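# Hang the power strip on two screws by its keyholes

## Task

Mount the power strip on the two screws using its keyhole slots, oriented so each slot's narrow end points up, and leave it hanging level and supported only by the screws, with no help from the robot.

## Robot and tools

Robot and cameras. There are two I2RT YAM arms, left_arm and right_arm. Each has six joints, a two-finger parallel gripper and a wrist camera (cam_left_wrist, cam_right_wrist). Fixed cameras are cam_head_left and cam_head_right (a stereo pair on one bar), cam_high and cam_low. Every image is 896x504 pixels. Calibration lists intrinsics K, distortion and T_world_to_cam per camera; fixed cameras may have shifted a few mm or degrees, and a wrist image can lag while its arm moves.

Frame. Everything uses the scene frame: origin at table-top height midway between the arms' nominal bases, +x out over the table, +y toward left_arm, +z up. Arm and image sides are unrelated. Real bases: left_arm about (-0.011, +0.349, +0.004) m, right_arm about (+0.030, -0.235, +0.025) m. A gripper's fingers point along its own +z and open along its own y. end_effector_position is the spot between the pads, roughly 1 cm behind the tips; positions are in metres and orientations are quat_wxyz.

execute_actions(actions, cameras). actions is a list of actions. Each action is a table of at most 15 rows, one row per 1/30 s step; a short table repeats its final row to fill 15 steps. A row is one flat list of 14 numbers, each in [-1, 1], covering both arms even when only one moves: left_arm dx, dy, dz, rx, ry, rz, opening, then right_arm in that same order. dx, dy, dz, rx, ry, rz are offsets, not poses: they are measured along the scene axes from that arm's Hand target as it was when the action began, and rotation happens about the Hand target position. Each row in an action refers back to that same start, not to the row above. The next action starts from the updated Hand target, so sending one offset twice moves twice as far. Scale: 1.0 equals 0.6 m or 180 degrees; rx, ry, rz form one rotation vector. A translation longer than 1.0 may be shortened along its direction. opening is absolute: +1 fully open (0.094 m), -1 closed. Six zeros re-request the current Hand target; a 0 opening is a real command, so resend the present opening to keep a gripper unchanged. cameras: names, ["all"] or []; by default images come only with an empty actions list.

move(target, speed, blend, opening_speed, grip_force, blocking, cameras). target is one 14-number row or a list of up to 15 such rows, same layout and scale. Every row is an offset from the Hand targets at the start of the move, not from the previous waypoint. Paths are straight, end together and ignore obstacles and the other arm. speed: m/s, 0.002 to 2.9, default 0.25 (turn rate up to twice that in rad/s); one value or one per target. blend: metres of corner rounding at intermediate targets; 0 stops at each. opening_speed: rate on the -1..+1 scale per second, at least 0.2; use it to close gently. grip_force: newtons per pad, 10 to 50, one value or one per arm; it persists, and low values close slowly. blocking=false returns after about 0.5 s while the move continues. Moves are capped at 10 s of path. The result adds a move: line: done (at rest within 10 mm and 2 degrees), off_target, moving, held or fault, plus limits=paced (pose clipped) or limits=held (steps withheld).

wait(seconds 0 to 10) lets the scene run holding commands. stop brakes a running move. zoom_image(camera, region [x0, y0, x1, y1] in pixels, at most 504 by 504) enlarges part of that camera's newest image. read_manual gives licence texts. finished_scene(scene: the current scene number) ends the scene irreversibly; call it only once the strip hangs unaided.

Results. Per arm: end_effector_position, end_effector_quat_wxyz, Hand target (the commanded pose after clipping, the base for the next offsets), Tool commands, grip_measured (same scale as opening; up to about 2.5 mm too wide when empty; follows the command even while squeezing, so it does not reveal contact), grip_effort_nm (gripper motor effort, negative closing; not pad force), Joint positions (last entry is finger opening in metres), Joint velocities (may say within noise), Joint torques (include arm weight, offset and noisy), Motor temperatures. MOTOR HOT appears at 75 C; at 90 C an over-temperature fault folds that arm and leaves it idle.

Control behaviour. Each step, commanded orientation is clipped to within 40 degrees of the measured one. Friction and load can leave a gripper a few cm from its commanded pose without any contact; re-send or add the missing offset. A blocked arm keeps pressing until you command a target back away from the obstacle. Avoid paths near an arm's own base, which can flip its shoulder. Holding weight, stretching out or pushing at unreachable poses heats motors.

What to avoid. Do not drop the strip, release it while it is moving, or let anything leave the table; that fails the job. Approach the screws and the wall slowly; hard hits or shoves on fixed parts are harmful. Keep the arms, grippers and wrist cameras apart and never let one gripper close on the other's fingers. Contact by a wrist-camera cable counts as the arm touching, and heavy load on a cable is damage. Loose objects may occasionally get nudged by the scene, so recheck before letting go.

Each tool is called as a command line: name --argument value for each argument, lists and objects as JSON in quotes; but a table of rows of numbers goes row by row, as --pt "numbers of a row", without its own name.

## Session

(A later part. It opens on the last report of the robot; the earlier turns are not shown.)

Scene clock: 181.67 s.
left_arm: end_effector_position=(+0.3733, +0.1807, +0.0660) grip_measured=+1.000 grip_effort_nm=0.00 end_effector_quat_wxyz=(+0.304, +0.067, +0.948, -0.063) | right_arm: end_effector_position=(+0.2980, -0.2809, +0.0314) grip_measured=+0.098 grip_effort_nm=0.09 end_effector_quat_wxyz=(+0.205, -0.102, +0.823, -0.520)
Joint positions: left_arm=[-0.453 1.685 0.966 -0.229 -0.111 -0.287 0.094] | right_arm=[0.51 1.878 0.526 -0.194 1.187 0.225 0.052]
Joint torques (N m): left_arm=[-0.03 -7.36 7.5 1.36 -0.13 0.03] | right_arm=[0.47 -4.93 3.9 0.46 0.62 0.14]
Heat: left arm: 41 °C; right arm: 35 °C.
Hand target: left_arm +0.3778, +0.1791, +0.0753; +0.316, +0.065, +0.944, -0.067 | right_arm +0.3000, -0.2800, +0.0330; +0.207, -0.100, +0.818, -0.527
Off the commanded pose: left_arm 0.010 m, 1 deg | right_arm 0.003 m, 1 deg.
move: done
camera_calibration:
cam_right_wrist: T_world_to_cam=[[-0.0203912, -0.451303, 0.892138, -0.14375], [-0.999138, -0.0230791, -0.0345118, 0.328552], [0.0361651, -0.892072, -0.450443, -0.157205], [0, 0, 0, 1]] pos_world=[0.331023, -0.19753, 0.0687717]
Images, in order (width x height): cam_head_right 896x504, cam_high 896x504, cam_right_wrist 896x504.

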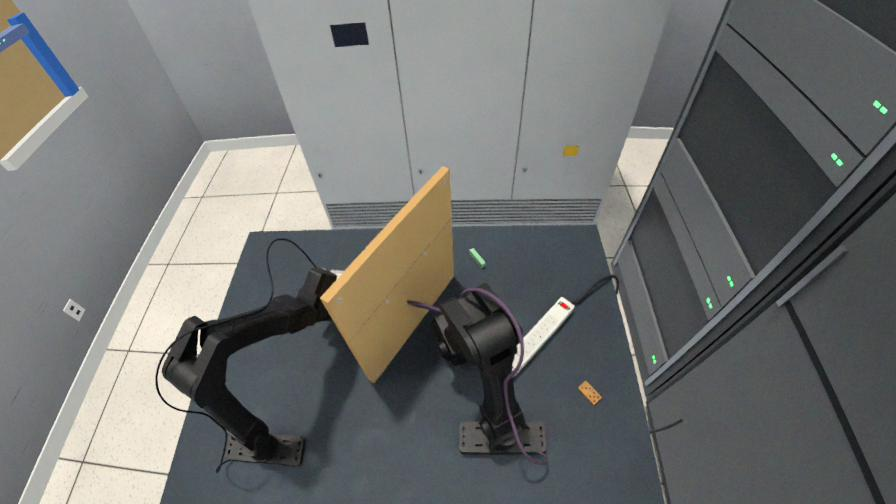

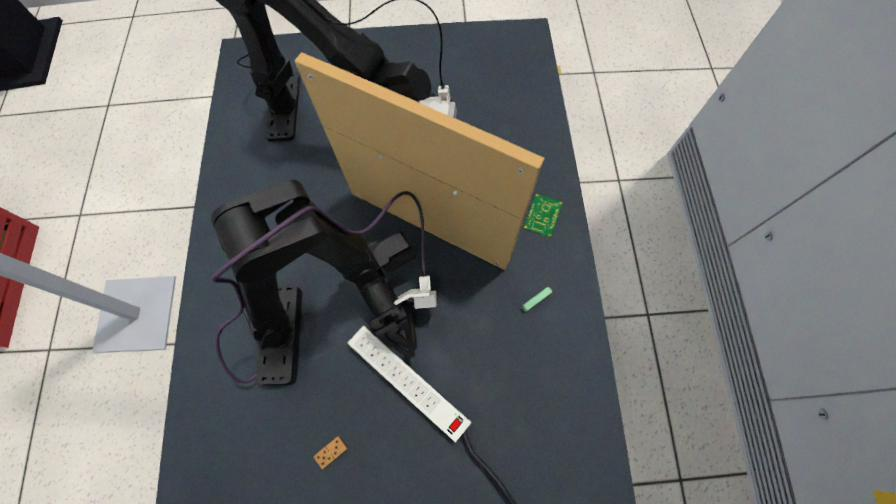

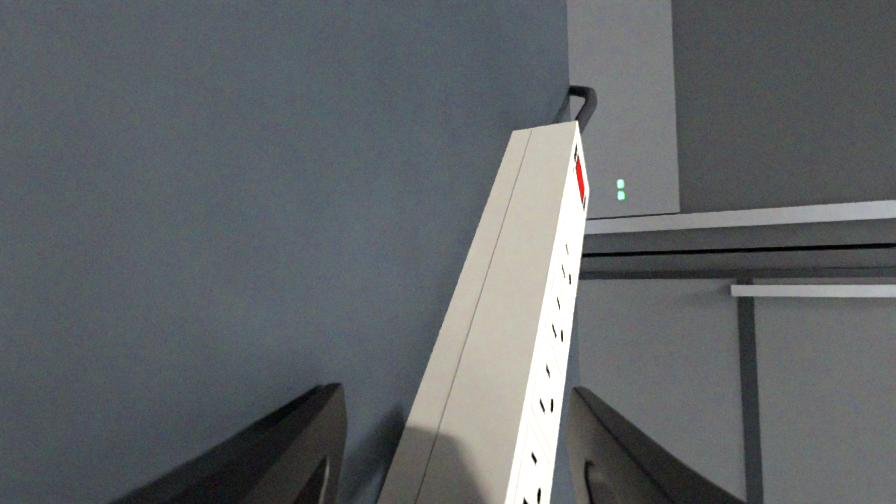

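move --pt "0 0 0 0 0 0 1 0.0 0.0 0.2167 0 0 0 0.1" --pt "0 0 0 0 0 0 1 0.0215 -0.1278 0.2283 0.3993 -0.0102 -0.2896 1" --speed '[0.12,0.25]' --blend '[0.02,0]' --cameras '["cam_right_wrist","cam_high","cam_head_right","cam_head_left"]'

Scene clock: 191.07 s.
left_arm: end_effector_position=(+0.3733, +0.1807, +0.0660) grip_measured=+1.000 grip_effort_nm=0.00 end_effector_quat_wxyz=(+0.304, +0.067, +0.948, -0.063) | right_arm: end_effector_position=(+0.3101, -0.3564, +0.1668) grip_measured=+0.998 grip_effort_nm=0.09 end_effector_quat_wxyz=(+0.002, +0.386, +0.922, -0.004)
Joint positions: left_arm=[-0.453 1.685 0.966 -0.229 -0.111 -0.287 0.094] | right_arm=[-0.387 1.694 1.501 -1.375 0.007 0.386 0.094]
Joint torques (N m): left_arm=[-0.03 -7.36 7.5 1.36 -0.13 0.04] | right_arm=[0.01 -6.37 7.94 0.35 -0.05 0.07]
Heat: left arm: 41 °C; right arm: 35 °C.
Hand target: left_arm +0.3778, +0.1791, +0.0753; +0.316, +0.065, +0.944, -0.067 | right_arm +0.3129, -0.3566, +0.1700; +0.000, +0.389, +0.921, +0.000
Off the commanded pose: left_arm 0.010 m, 1 deg | right_arm 0.004 m, 1 deg.
move: done
camera_calibration:
cam_right_wrist: T_world_to_cam=[[-0.701235, -0.712691, -0.0184672, -0.0286257], [-0.656265, 0.635163, 0.407289, 0.398109], [-0.278542, 0.297725, -0.913112, 0.434823], [0, 0, 0, 1]] pos_world=[0.362308, -0.402723, 0.234368]
Images, in order (width x height): cam_head_left 896x504, cam_head_right 896x504, cam_high 896x504, cam_right_wrist 896x504.

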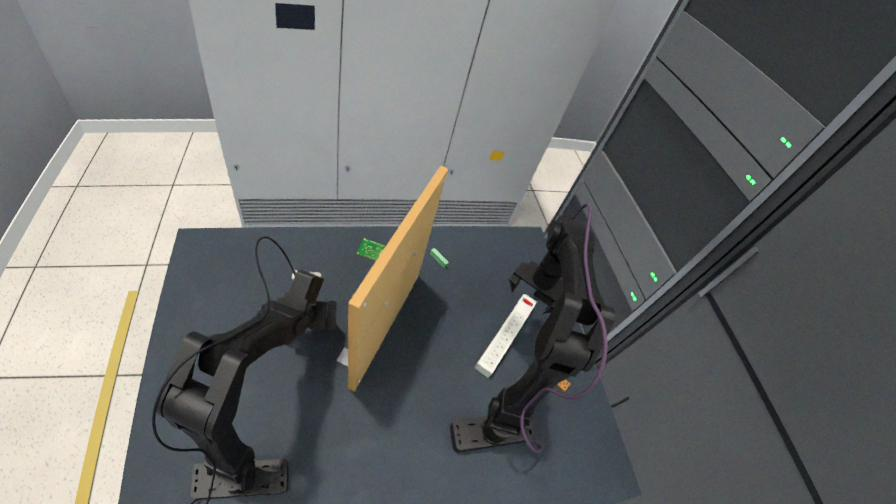

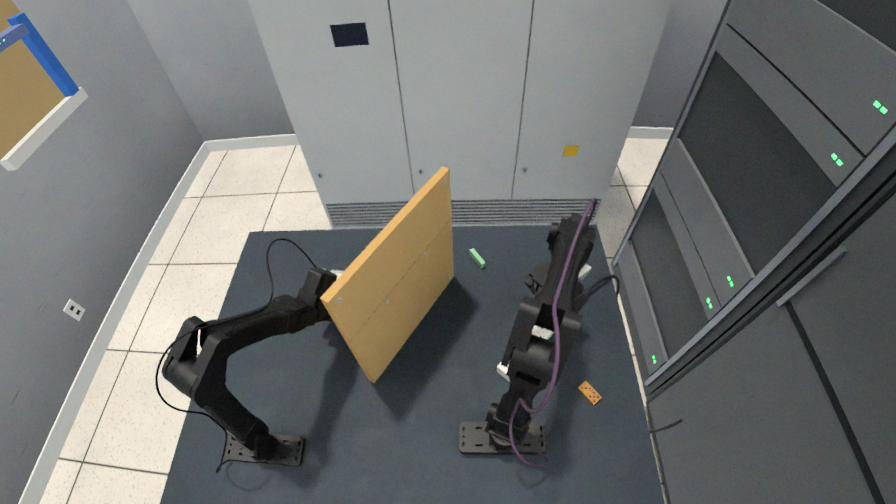

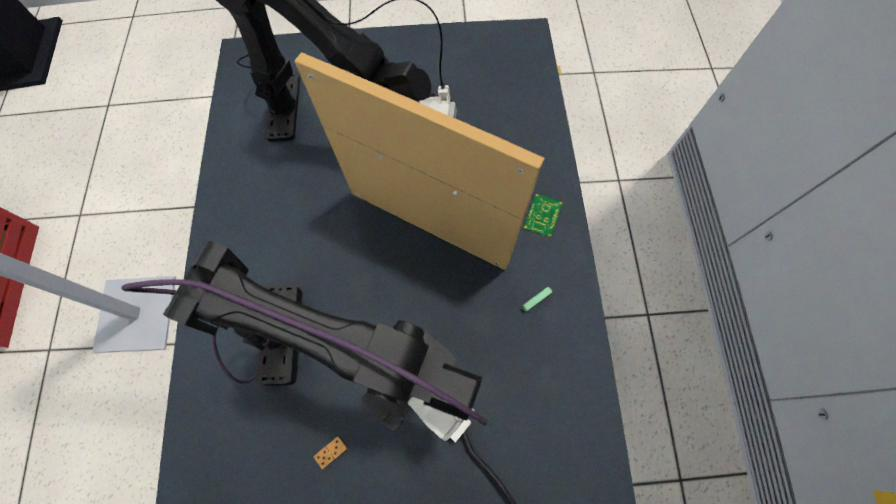

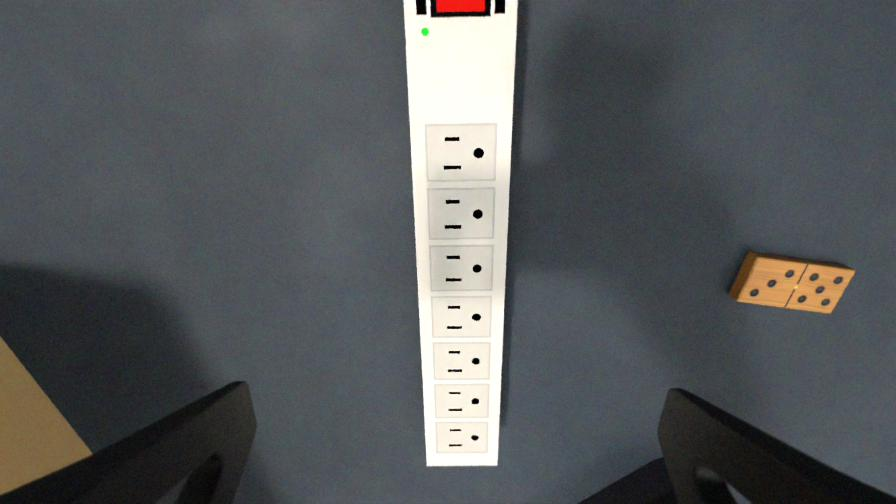

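move --pt "0 0 0 0 0 0 1 0.0212 -0.026 -0.1833 0 0 0.009 1" --pt "0 0 0 0 0 0 1 0.0212 -0.026 -0.245 0 0 0.009 1" --speed '[0.2,0.06]' --blend '[0.01,0]' --cameras '["cam_right_wrist","cam_high"]'

Scene clock: 197.40 s.
left_arm: end_effector_position=(+0.3733, +0.1807, +0.0660) grip_measured=+1.000 grip_effort_nm=0.00 end_effector_quat_wxyz=(+0.304, +0.067, +0.948, -0.063) | right_arm: end_effector_position=(+0.3256, -0.3717, +0.0291) grip_measured=+0.998 grip_effort_nm=0.09 end_effector_quat_wxyz=(+0.001, +0.376, +0.927, -0.004)
Joint positions: left_arm=[-0.453 1.685 0.966 -0.229 -0.111 -0.287 0.094] | right_arm=[-0.412 1.881 1.167 -0.854 0.007 0.339 0.094]
Joint torques (N m): left_arm=[-0.03 -7.38 7.5 1.36 -0.13 0.04] | right_arm=[-0.65 -7.66 4.41 0.77 -0.12 0]
Heat: left arm: 41 °C; right arm: 36 °C.
Hand target: left_arm +0.3778, +0.1791, +0.0753; +0.316, +0.065, +0.944, -0.067 | right_arm +0.3257, -0.3722, +0.0230; +0.000, +0.376, +0.927, +0.000
Off the commanded pose: left_arm 0.010 m, 1 deg | right_arm 0.006 m, 0 deg.
move: done
camera_calibration:
cam_right_wrist: T_world_to_cam=[[-0.685084, -0.728233, -0.0183518, -0.0421704], [-0.67, 0.620012, 0.40827, 0.472884], [-0.285937, 0.291994, -0.912677, 0.318194], [0, 0, 0, 1]] pos_world=[0.378926, -0.416815, 0.0965703]
Images, in order (width x height): cam_high 896x504, cam_right_wrist 896x504.

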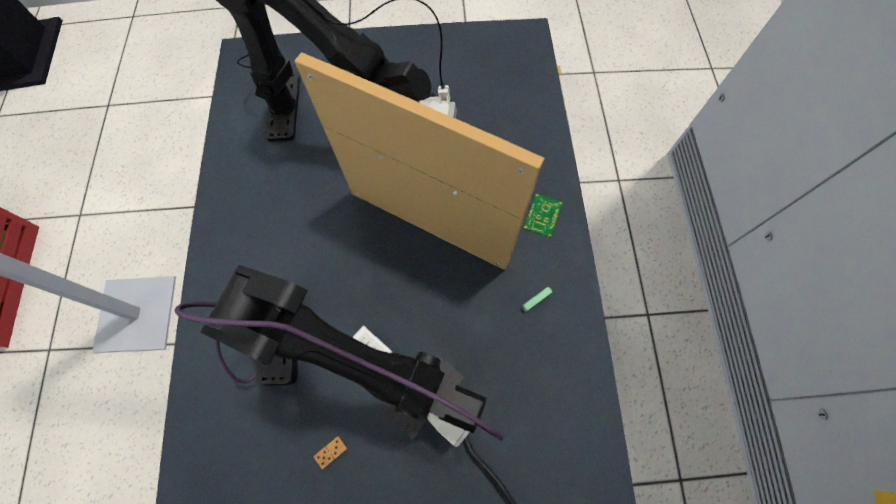

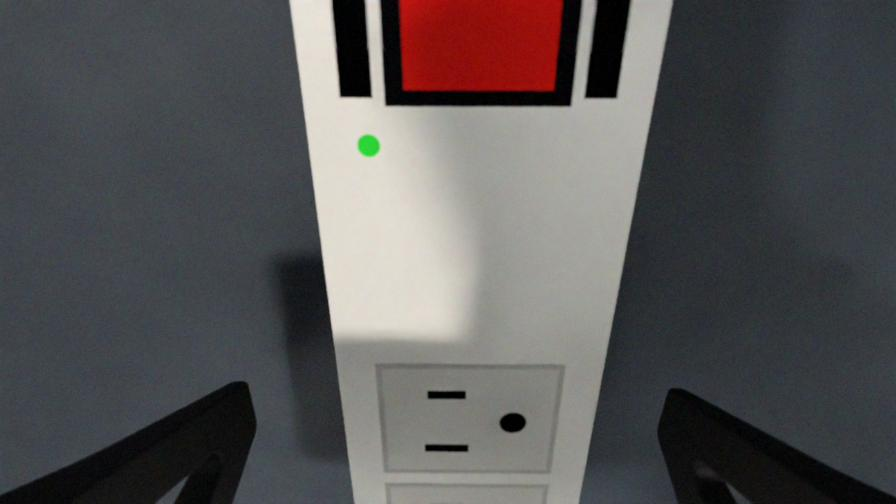

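move --target '[0,0,0,0,0,0,1, -0.0025,-0.0027,-0.027,0,0,0.0045,1]' --speed 0.05 --cameras '["cam_right_wrist"]'

Scene clock: 200.13 s.
left_arm: end_effector_position=(+0.3733, +0.1807, +0.0660) grip_measured=+1.000 grip_effort_nm=0.01 end_effector_quat_wxyz=(+0.304, +0.067, +0.948, -0.063) | right_arm: end_effector_position=(+0.3249, -0.3732, +0.0134) grip_measured=+0.998 grip_effort_nm=0.09 end_effector_quat_wxyz=(+0.002, +0.369, +0.930, -0.004)
Joint positions: left_arm=[-0.453 1.685 0.966 -0.229 -0.111 -0.287 0.094] | right_arm=[-0.417 1.909 1.134 -0.792 0.007 0.319 0.094]
Joint torques (N m): left_arm=[-0.03 -7.36 7.5 1.36 -0.13 0.04] | right_arm=[-0.64 -7.79 4.1 0.72 -0.11 -0.01]
Heat: left arm: 41 °C; right arm: 35 °C.
Hand target: left_arm +0.3778, +0.1791, +0.0753; +0.316, +0.065, +0.944, -0.067 | right_arm +0.3241, -0.3739, +0.0067; +0.000, +0.369, +0.929, +0.000
Off the commanded pose: left_arm 0.010 m, 1 deg | right_arm 0.007 m, 0 deg.
move: done
camera_calibration:
cam_right_wrist: T_world_to_cam=[[-0.673528, -0.738926, -0.0186522, -0.0518144], [-0.680143, 0.609672, 0.40707, 0.479139], [-0.289423, 0.286859, -0.913206, 0.303303], [0, 0, 0, 1]] pos_world=[0.378767, -0.41741, 0.0809681]
Images, in order (width x height): cam_right_wrist 896x504.

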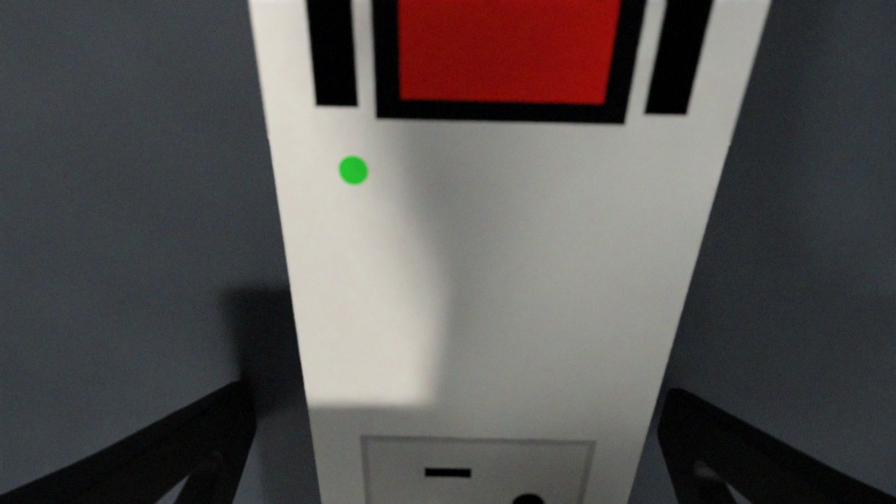

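move --pt "0 0 0 0 0 0 1 -0.0035 -0.0037 -0.0025 0 0 0 1" --pt "0 0 0 0 0 0 1 -0.0035 -0.0037 -0.0025 0 0 0 -0.4" --speed 0.05 --opening_speed 0.5 --grip_force '[50,50]' --cameras '["cam_right_wrist","cam_head_left"]'

Scene clock: 205.97 s.
left_arm: end_effector_position=(+0.3733, +0.1807, +0.0660) grip_measured=+1.000 grip_effort_nm=0.00 end_effector_quat_wxyz=(+0.304, +0.067, +0.948, -0.063) | right_arm: end_effector_position=(+0.3238, -0.3756, +0.0122) grip_measured=-0.044 grip_effort_nm=-1.03 end_effector_quat_wxyz=(+0.004, +0.369, +0.929, -0.002)
Joint positions: left_arm=[-0.453 1.685 0.966 -0.229 -0.111 -0.287 0.094] | right_arm=[-0.427 1.909 1.128 -0.783 0.004 0.309 0.045]
Joint torques (N m): left_arm=[-0.03 -7.36 7.49 1.36 -0.13 0.04] | right_arm=[-0.59 -7.68 4.04 0.73 -0.04 0.02]
Heat: left arm: 41 °C; right arm: 35 °C.
Hand target: left_arm +0.3778, +0.1791, +0.0753; +0.316, +0.065, +0.944, -0.067 | right_arm +0.3220, -0.3761, +0.0053; +0.000, +0.369, +0.929, +0.000
Off the commanded pose: left_arm 0.010 m, 1 deg | right_arm 0.007 m, 0 deg.
move: done
camera_calibration:
cam_right_wrist: T_world_to_cam=[[-0.673721, -0.738641, -0.0225548, -0.0541285], [-0.681682, 0.609404, 0.40489, 0.480928], [-0.285324, 0.288158, -0.914087, 0.301742], [0, 0, 0, 1]] pos_world=[0.377467, -0.420011, 0.0798741]
Images, in order (width x height): cam_head_left 896x504, cam_right_wrist 896x504.

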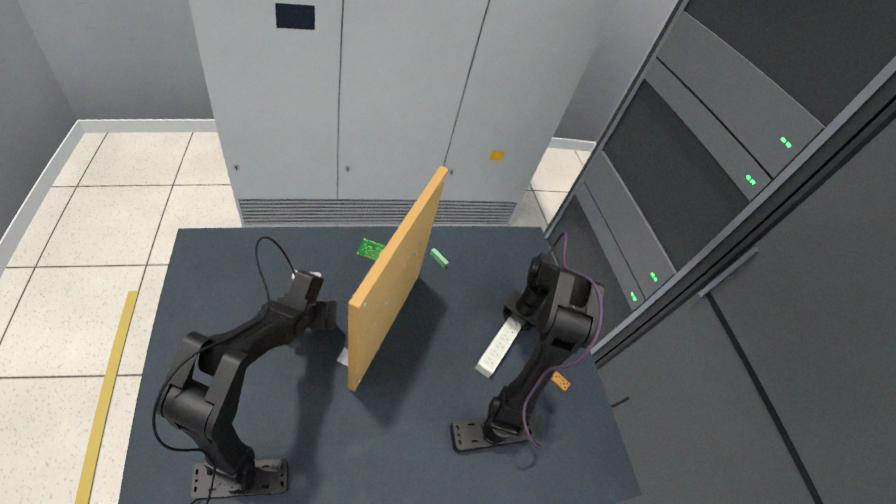

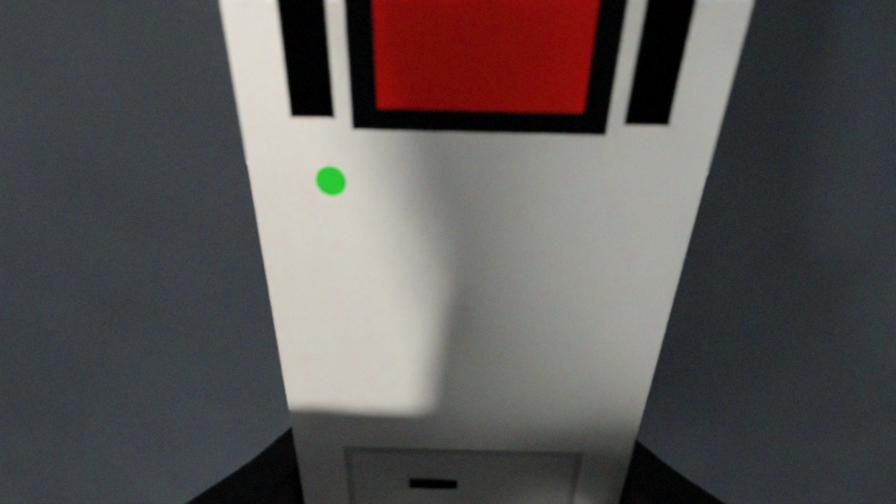

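move --target '[0,0,0,0,0,0,1, 0.0,0.0,0.24,0,0,0,-0.4]' --speed 0.1 --cameras '["cam_right_wrist","cam_head_left","cam_head_right","cam_high"]'

Scene clock: 215.37 s.
left_arm: end_effector_position=(+0.3733, +0.1807, +0.0660) grip_measured=+1.000 grip_effort_nm=0.00 end_effector_quat_wxyz=(+0.304, +0.067, +0.948, -0.063) | right_arm: end_effector_position=(+0.3166, -0.3731, +0.1263) grip_measured=-0.045 grip_effort_nm=-1.03 end_effector_quat_wxyz=(-0.031, +0.370, +0.929, +0.000)
Joint positions: left_arm=[-0.453 1.685 0.966 -0.229 -0.111 -0.287 0.094] | right_arm=[-0.429 1.81 1.477 -1.3 0.004 0.309 0.045]
Joint torques (N m): left_arm=[-0.02 -7.36 7.5 1.36 -0.13 0.03] | right_arm=[-0.24 -12.7 8.99 0.23 -0.11 -0.01]
Heat: left arm: 41 °C; right arm: 35 °C.
Hand target: left_arm +0.3778, +0.1791, +0.0753; +0.316, +0.065, +0.944, -0.067 | right_arm +0.3220, -0.3762, +0.1493; +0.000, +0.369, +0.929, +0.000
Off the commanded pose: left_arm 0.010 m, 1 deg | right_arm 0.024 m, 4 deg.
move: off_target (right_arm)
camera_calibration:
cam_right_wrist: T_world_to_cam=[[-0.676473, -0.736464, -0.00236531, -0.0553764], [-0.652677, 0.598018, 0.465175, 0.40708], [-0.34117, 0.316222, -0.885216, 0.427875], [0, 0, 0, 1]] pos_world=[0.374209, -0.419527, 0.189267]
Images, in order (width x height): cam_head_left 896x504, cam_head_right 896x504, cam_high 896x504, cam_right_wrist 896x504.

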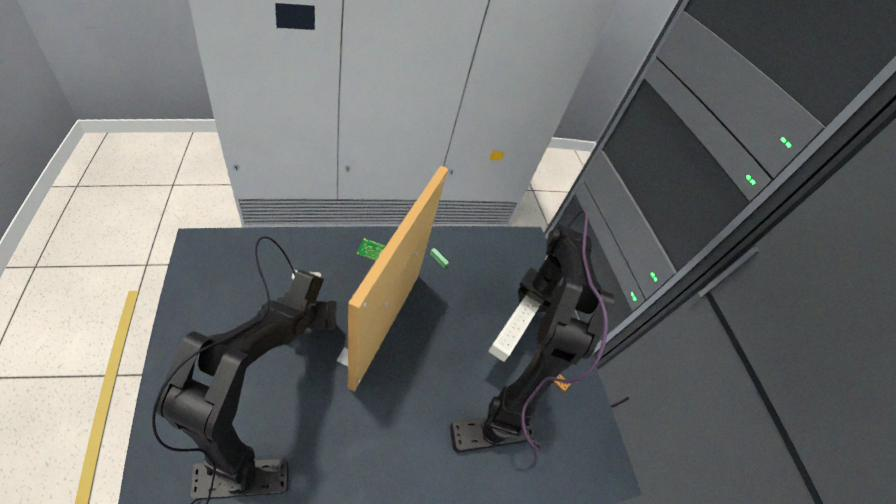

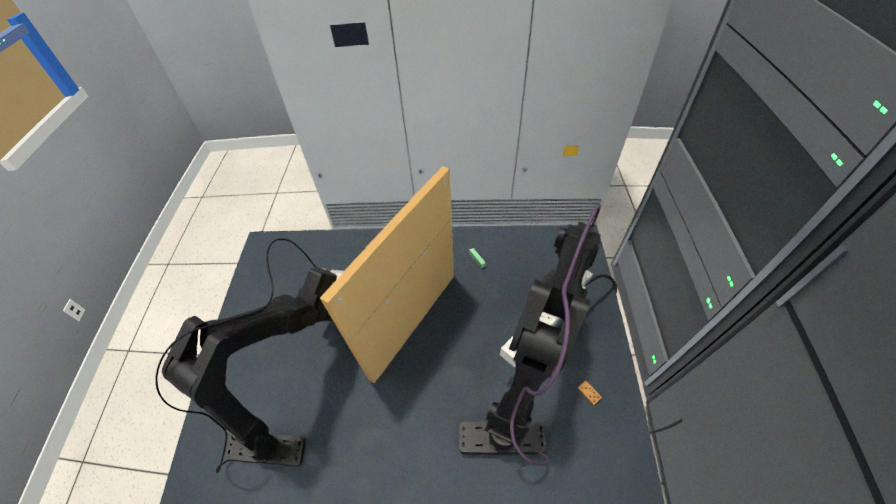

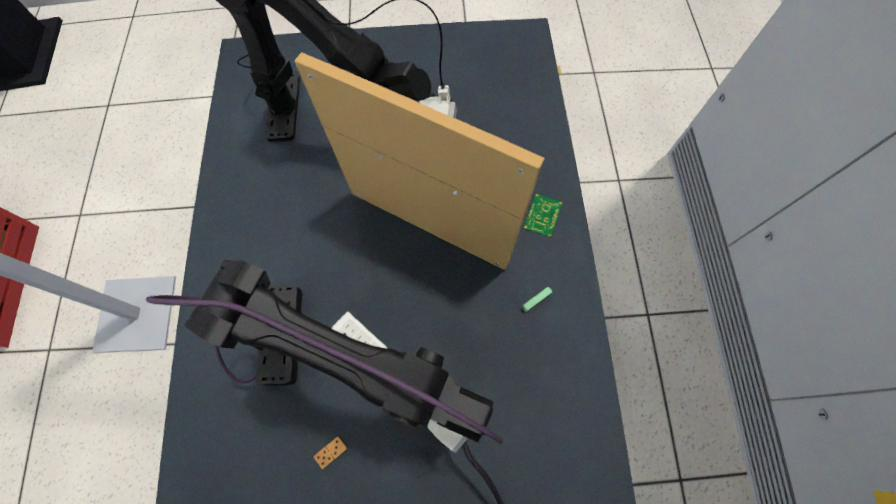

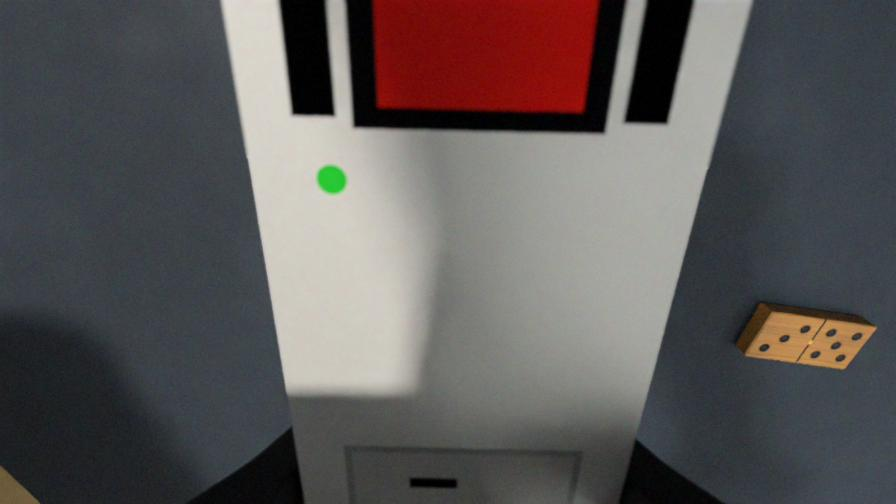

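move --target '[0,0,0,0,0,0,1, -0.0057,0.3912,0.0678,0.3986,-0.3032,0.0530,-0.4]' --speed 0.2 --cameras '["cam_right_wrist","cam_head_left","cam_head_right","cam_high"]'

Scene clock: 224.97 s.
left_arm: end_effector_position=(+0.3733, +0.1807, +0.0660) grip_measured=+1.000 grip_effort_nm=0.00 end_effector_quat_wxyz=(+0.304, +0.067, +0.948, -0.063) | right_arm: end_effector_position=(+0.3268, -0.1520, +0.1805) grip_measured=-0.045 grip_effort_nm=-1.03 end_effector_quat_wxyz=(+0.182, +0.242, +0.678, +0.669)
Joint positions: left_arm=[-0.453 1.685 0.966 -0.229 -0.111 -0.287 0.094] | right_arm=[-0.307 1.47 0.251 1.084 -1.286 1.518 0.045]
Joint torques (N m): left_arm=[-0.05 -7.38 7.49 1.36 -0.13 0.04] | right_arm=[1.78 -3.92 4.16 2.31 -0.53 -0.04]
Heat: left arm: 41 °C; right arm: 35 °C.
Hand target: left_arm +0.3778, +0.1791, +0.0753; +0.316, +0.065, +0.944, -0.067 | right_arm +0.3185, -0.1414, +0.1900; +0.190, +0.190, +0.681, +0.681
Off the commanded pose: left_arm 0.010 m, 1 deg | right_arm 0.016 m, 6 deg.
move: off_target (right_arm)
camera_calibration:
cam_right_wrist: T_world_to_cam=[[-0.0580024, 0.0237107, -0.998035, 0.20752], [-0.980968, 0.184208, 0.0613868, 0.373642], [0.185301, 0.982601, 0.0125749, 0.176532], [0, 0, 0, 1]] pos_world=[0.345856, -0.247209, 0.181955]
Images, in order (width x height): cam_head_left 896x504, cam_head_right 896x504, cam_high 896x504, cam_right_wrist 896x504.

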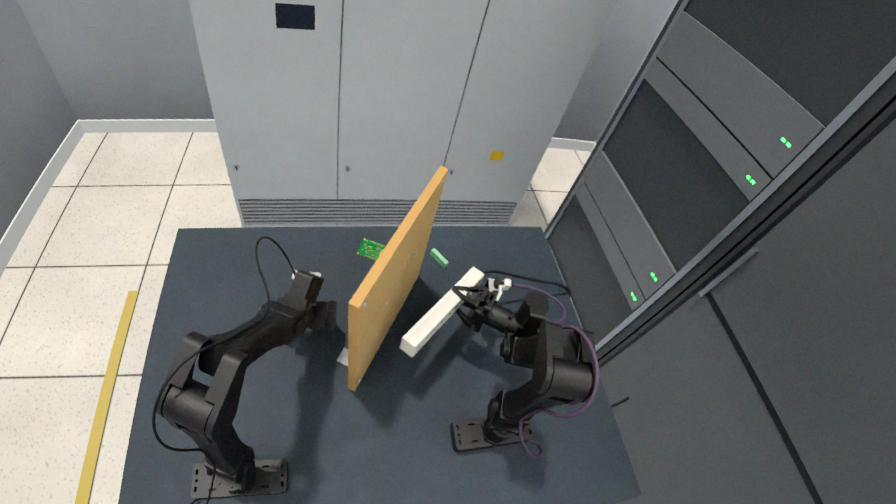

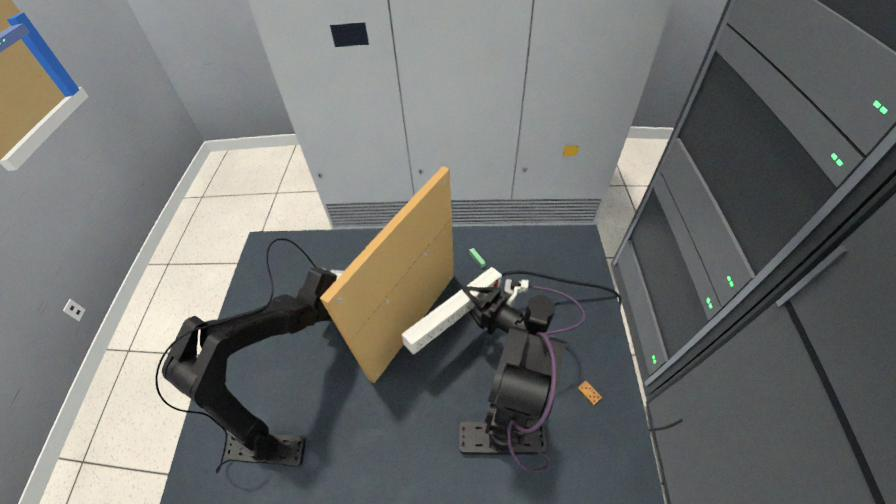

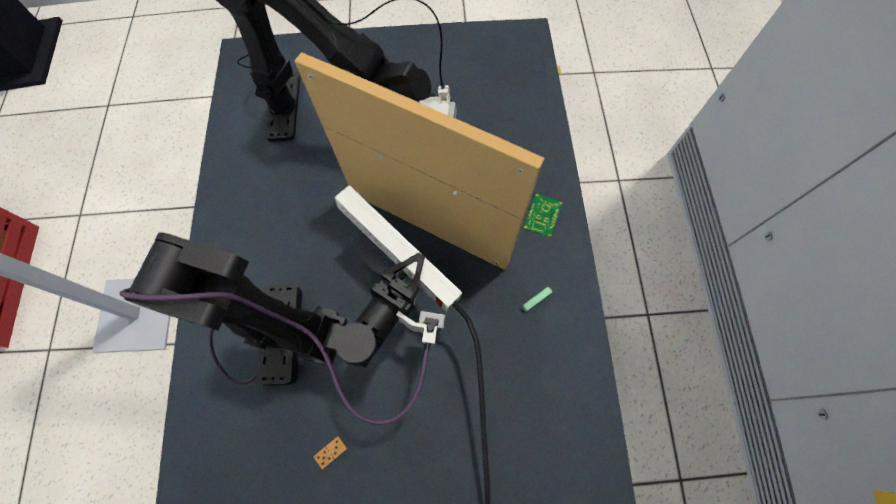

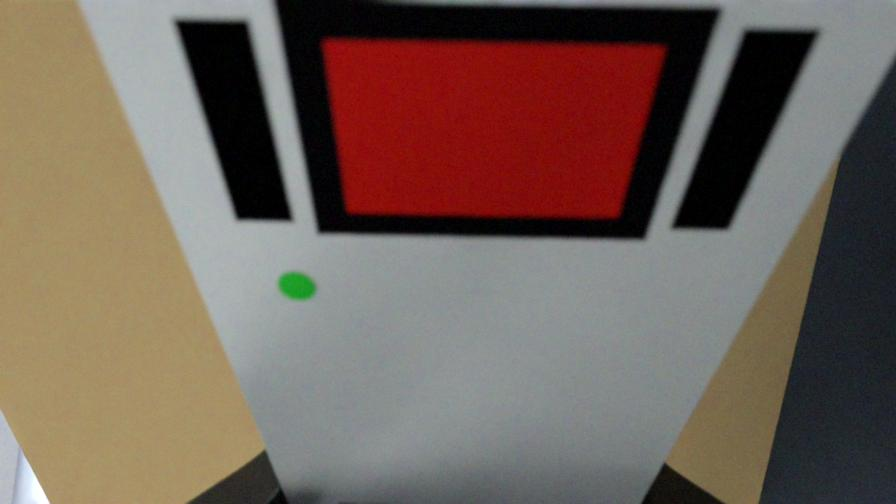

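zoom_image --camera "cam_head_right" --region '[380, 230, 660, 390]'

zoom_image --camera "cam_high" --region '[320, 150, 580, 350]'

zoom_image --camera "cam_head_left" --region '[340, 230, 600, 390]'

zoom_image --camera "cam_high" --region '[380, 270, 640, 504]'

Scaled by 1.800 from the camera's 896x504 image, which has a finer 1280x720 frame.

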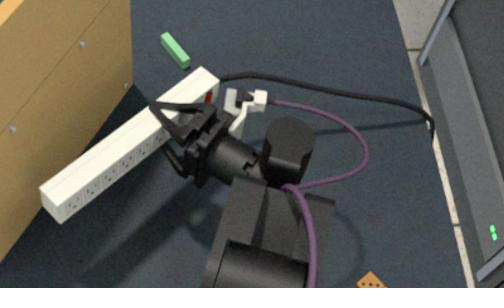

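Scaled by 1.938 from the camera's 896x504 image, which has a finer 1280x720 frame.

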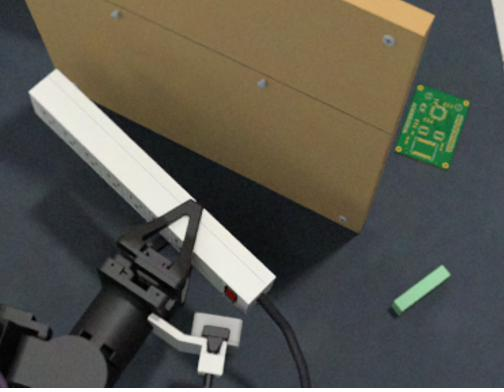

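Scaled by 1.938 from the camera's 896x504 image, which has a finer 1280x720 frame.

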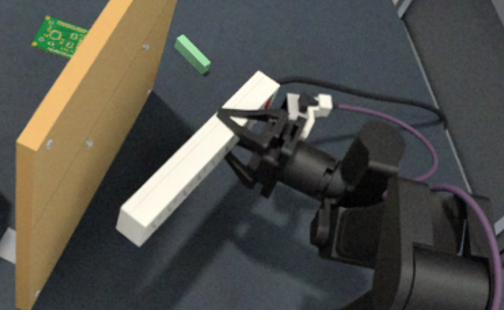

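Scaled by 1.938 from the camera's 896x504 image, which has a finer 1280x720 frame.

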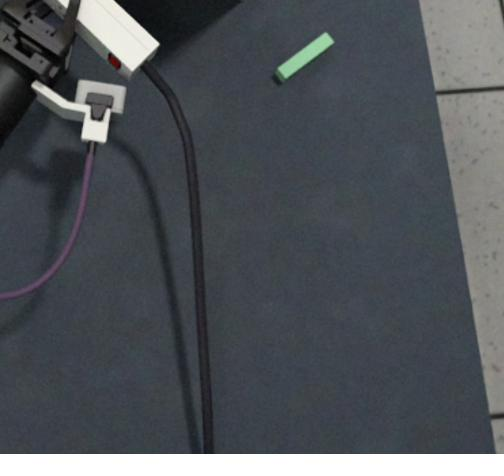

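wait --seconds 0.1 --cameras '["cam_right_wrist", "cam_high"]'

zoom_image --camera "cam_right_wrist" --region '[60, 0, 564, 504]'

zoom_image --camera "cam_right_wrist" --region '[392, 0, 896, 504]'

Scene clock: 229.77 s.
left_arm: end_effector_position=(+0.3733, +0.1807, +0.0660) grip_measured=+1.000 grip_effort_nm=0.00 end_effector_quat_wxyz=(+0.304, +0.067, +0.948, -0.063) | right_arm: end_effector_position=(+0.3268, -0.1521, +0.1805) grip_measured=-0.045 grip_effort_nm=-1.03 end_effector_quat_wxyz=(+0.183, +0.243, +0.678, +0.669)
Joint positions: left_arm=[-0.453 1.685 0.966 -0.229 -0.111 -0.287 0.094] | right_arm=[-0.307 1.47 0.251 1.084 -1.285 1.518 0.045]
Joint torques (N m): left_arm=[-0.03 -7.36 7.5 1.36 -0.13 0.03] | right_arm=[1.87 -3.96 4.12 2.29 -0.57 -0.15]
Heat: left arm: 41 °C; right arm: 35 °C.
Hand target: left_arm +0.3778, +0.1791, +0.0753; +0.316, +0.065, +0.944, -0.067 | right_arm +0.3186, -0.1414, +0.1900; +0.190, +0.190, +0.681, +0.681
Tool commands: left_gripper/opening=+1.0 right_gripper/opening=-0.4
Off the commanded pose: left_arm 0.010 m, 1 deg | right_arm 0.017 m, 6 deg.
wait: 0.10 s; at rest from the start
camera_calibration:
cam_right_wrist: T_world_to_cam=[[-0.057969, 0.0238318, -0.998034, 0.20764], [-0.980894, 0.184606, 0.0613816, 0.373728], [0.185705, 0.982524, 0.0126751, 0.176452], [0, 0, 0, 1]] pos_world=[0.345857, -0.247309, 0.182055]
Images, in order (width x height): cam_high 896x504, cam_right_wrist 896x504.

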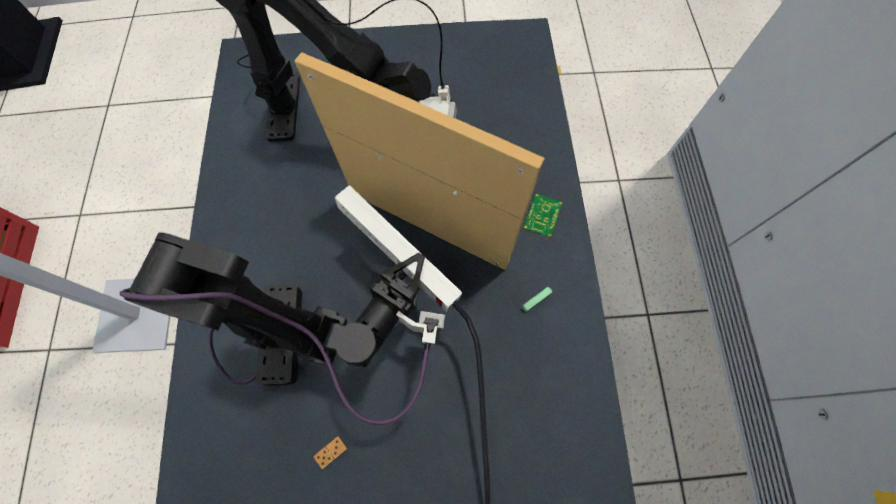

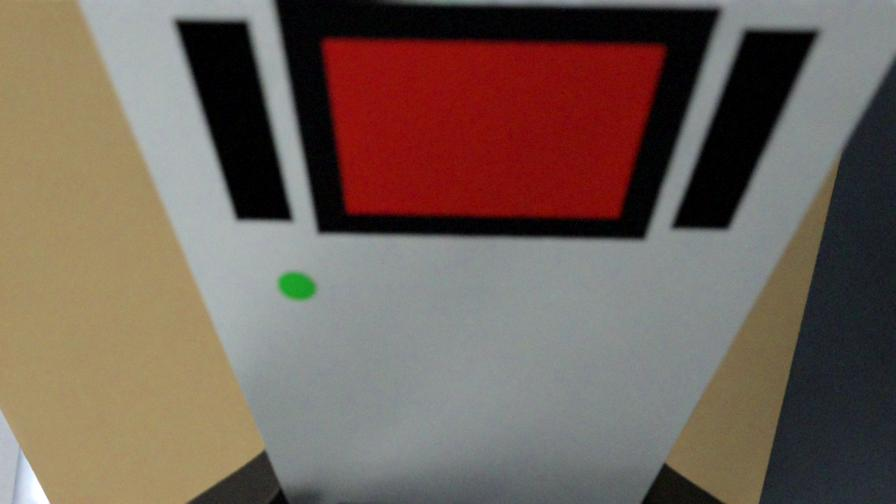

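Scaled by 1.000.

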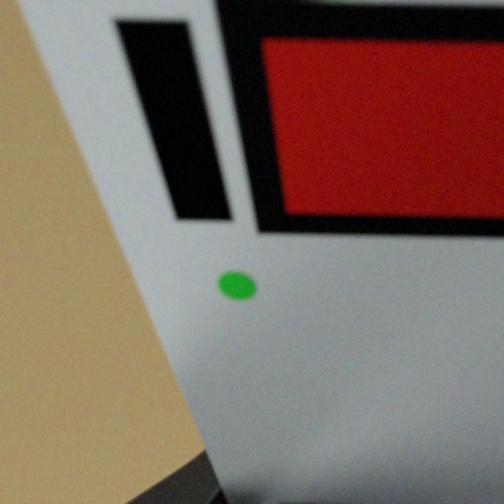

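Scaled by 1.000.

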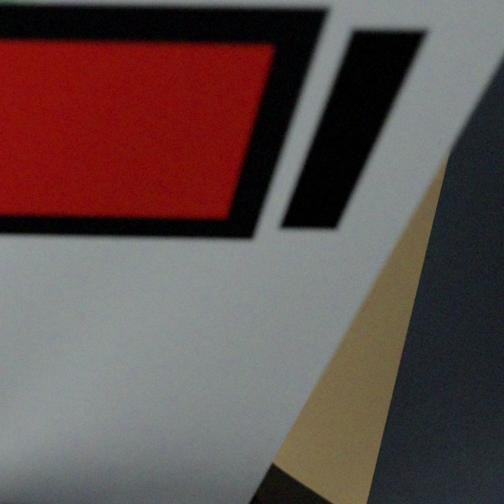

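move --target '[0,0,0,0,0,0,1, 0,0,0.45,0,0,0,-0.4]' --speed 0.18 --cameras '["cam_right_wrist","cam_head_right","cam_high"]'

Scene clock: 240.43 s.
left_arm: end_effector_position=(+0.3733, +0.1807, +0.0660) grip_measured=+1.000 grip_effort_nm=0.00 end_effector_quat_wxyz=(+0.304, +0.067, +0.948, -0.063) | right_arm: end_effector_position=(+0.3274, -0.1485, +0.4374) grip_measured=-0.045 grip_effort_nm=-1.03 end_effector_quat_wxyz=(+0.167, +0.237, +0.673, +0.680)
Joint positions: left_arm=[-0.453 1.685 0.966 -0.229 -0.111 -0.287 0.094] | right_arm=[-0.297 1.081 1.119 -0.109 -1.307 1.6 0.045]
Joint torques (N m): left_arm=[-0.03 -7.38 7.51 1.36 -0.13 0.03] | right_arm=[0.8 -2.88 10.71 1.88 -0.33 -0.16]
Heat: left arm: 41 °C; right arm: 37 °C.
Hand target: left_arm +0.3778, +0.1791, +0.0753; +0.316, +0.065, +0.944, -0.067 | right_arm +0.3186, -0.1415, +0.4600; +0.190, +0.190, +0.681, +0.681
Off the commanded pose: left_arm 0.010 m, 1 deg | right_arm 0.025 m, 6 deg.
move: off_target (right_arm)
camera_calibration:
cam_right_wrist: T_world_to_cam=[[-0.0650368, 0.0496115, -0.996649, 0.469505], [-0.985448, 0.153985, 0.0719711, 0.350217], [0.15704, 0.986827, 0.0388749, 0.168144], [0, 0, 0, 1]] pos_world=[0.349251, -0.243151, 0.43619]
Images, in order (width x height): cam_head_right 896x504, cam_high 896x504, cam_right_wrist 896x504.

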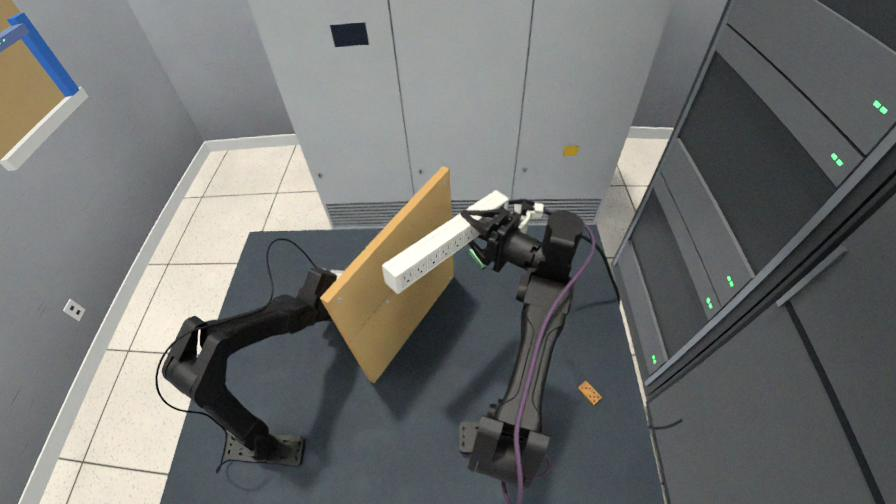

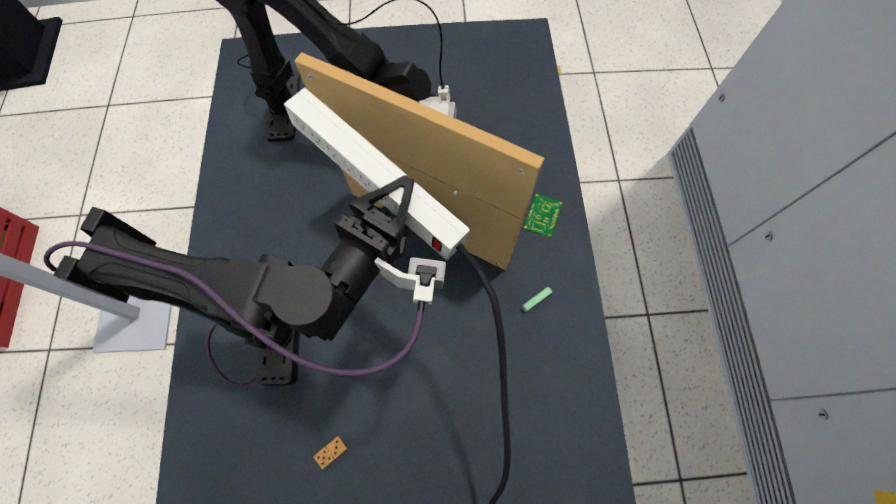

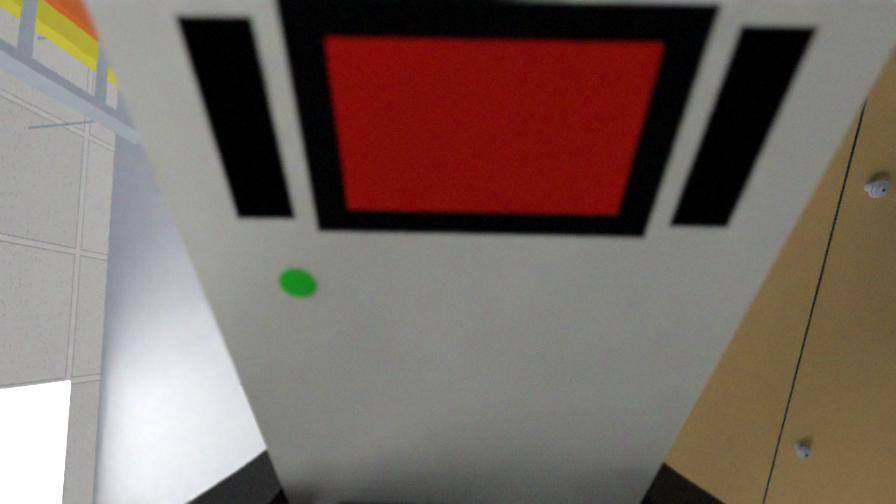

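zoom_image --camera "cam_right_wrist" --region '[836, 160, 896, 210]'

zoom_image --camera "cam_right_wrist" --region '[775, 425, 835, 475]'

zoom_image --camera "cam_right_wrist" --region '[60, 0, 300, 160]'

zoom_image --camera "cam_right_wrist" --region '[640, 300, 896, 504]'

Scaled by 8.400 from the camera's 896x504 image, which has a finer 1280x720 frame.

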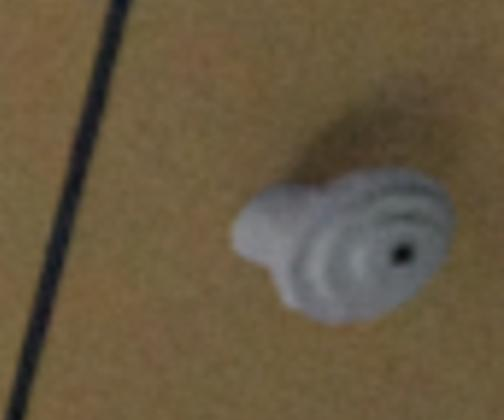

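Scaled by 8.400 from the camera's 896x504 image, which has a finer 1280x720 frame.

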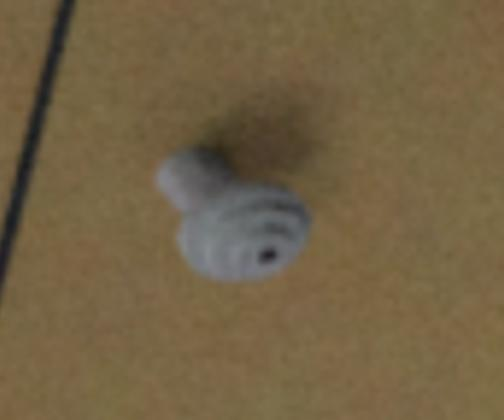

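Scaled by 2.100 from the camera's 896x504 image, which has a finer 1280x720 frame.

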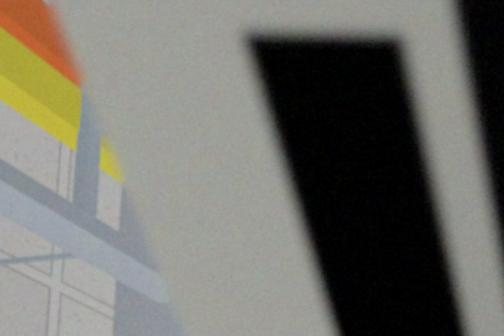

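Scaled by 1.969 from the camera's 896x504 image, which has a finer 1280x720 frame.

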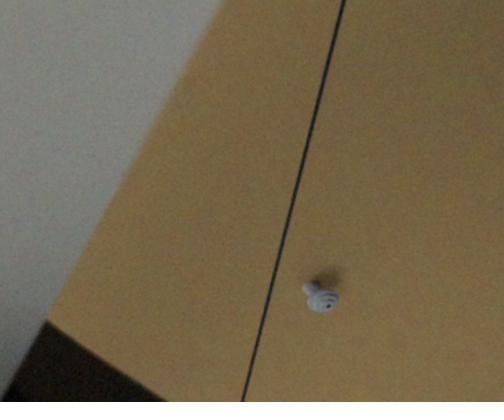

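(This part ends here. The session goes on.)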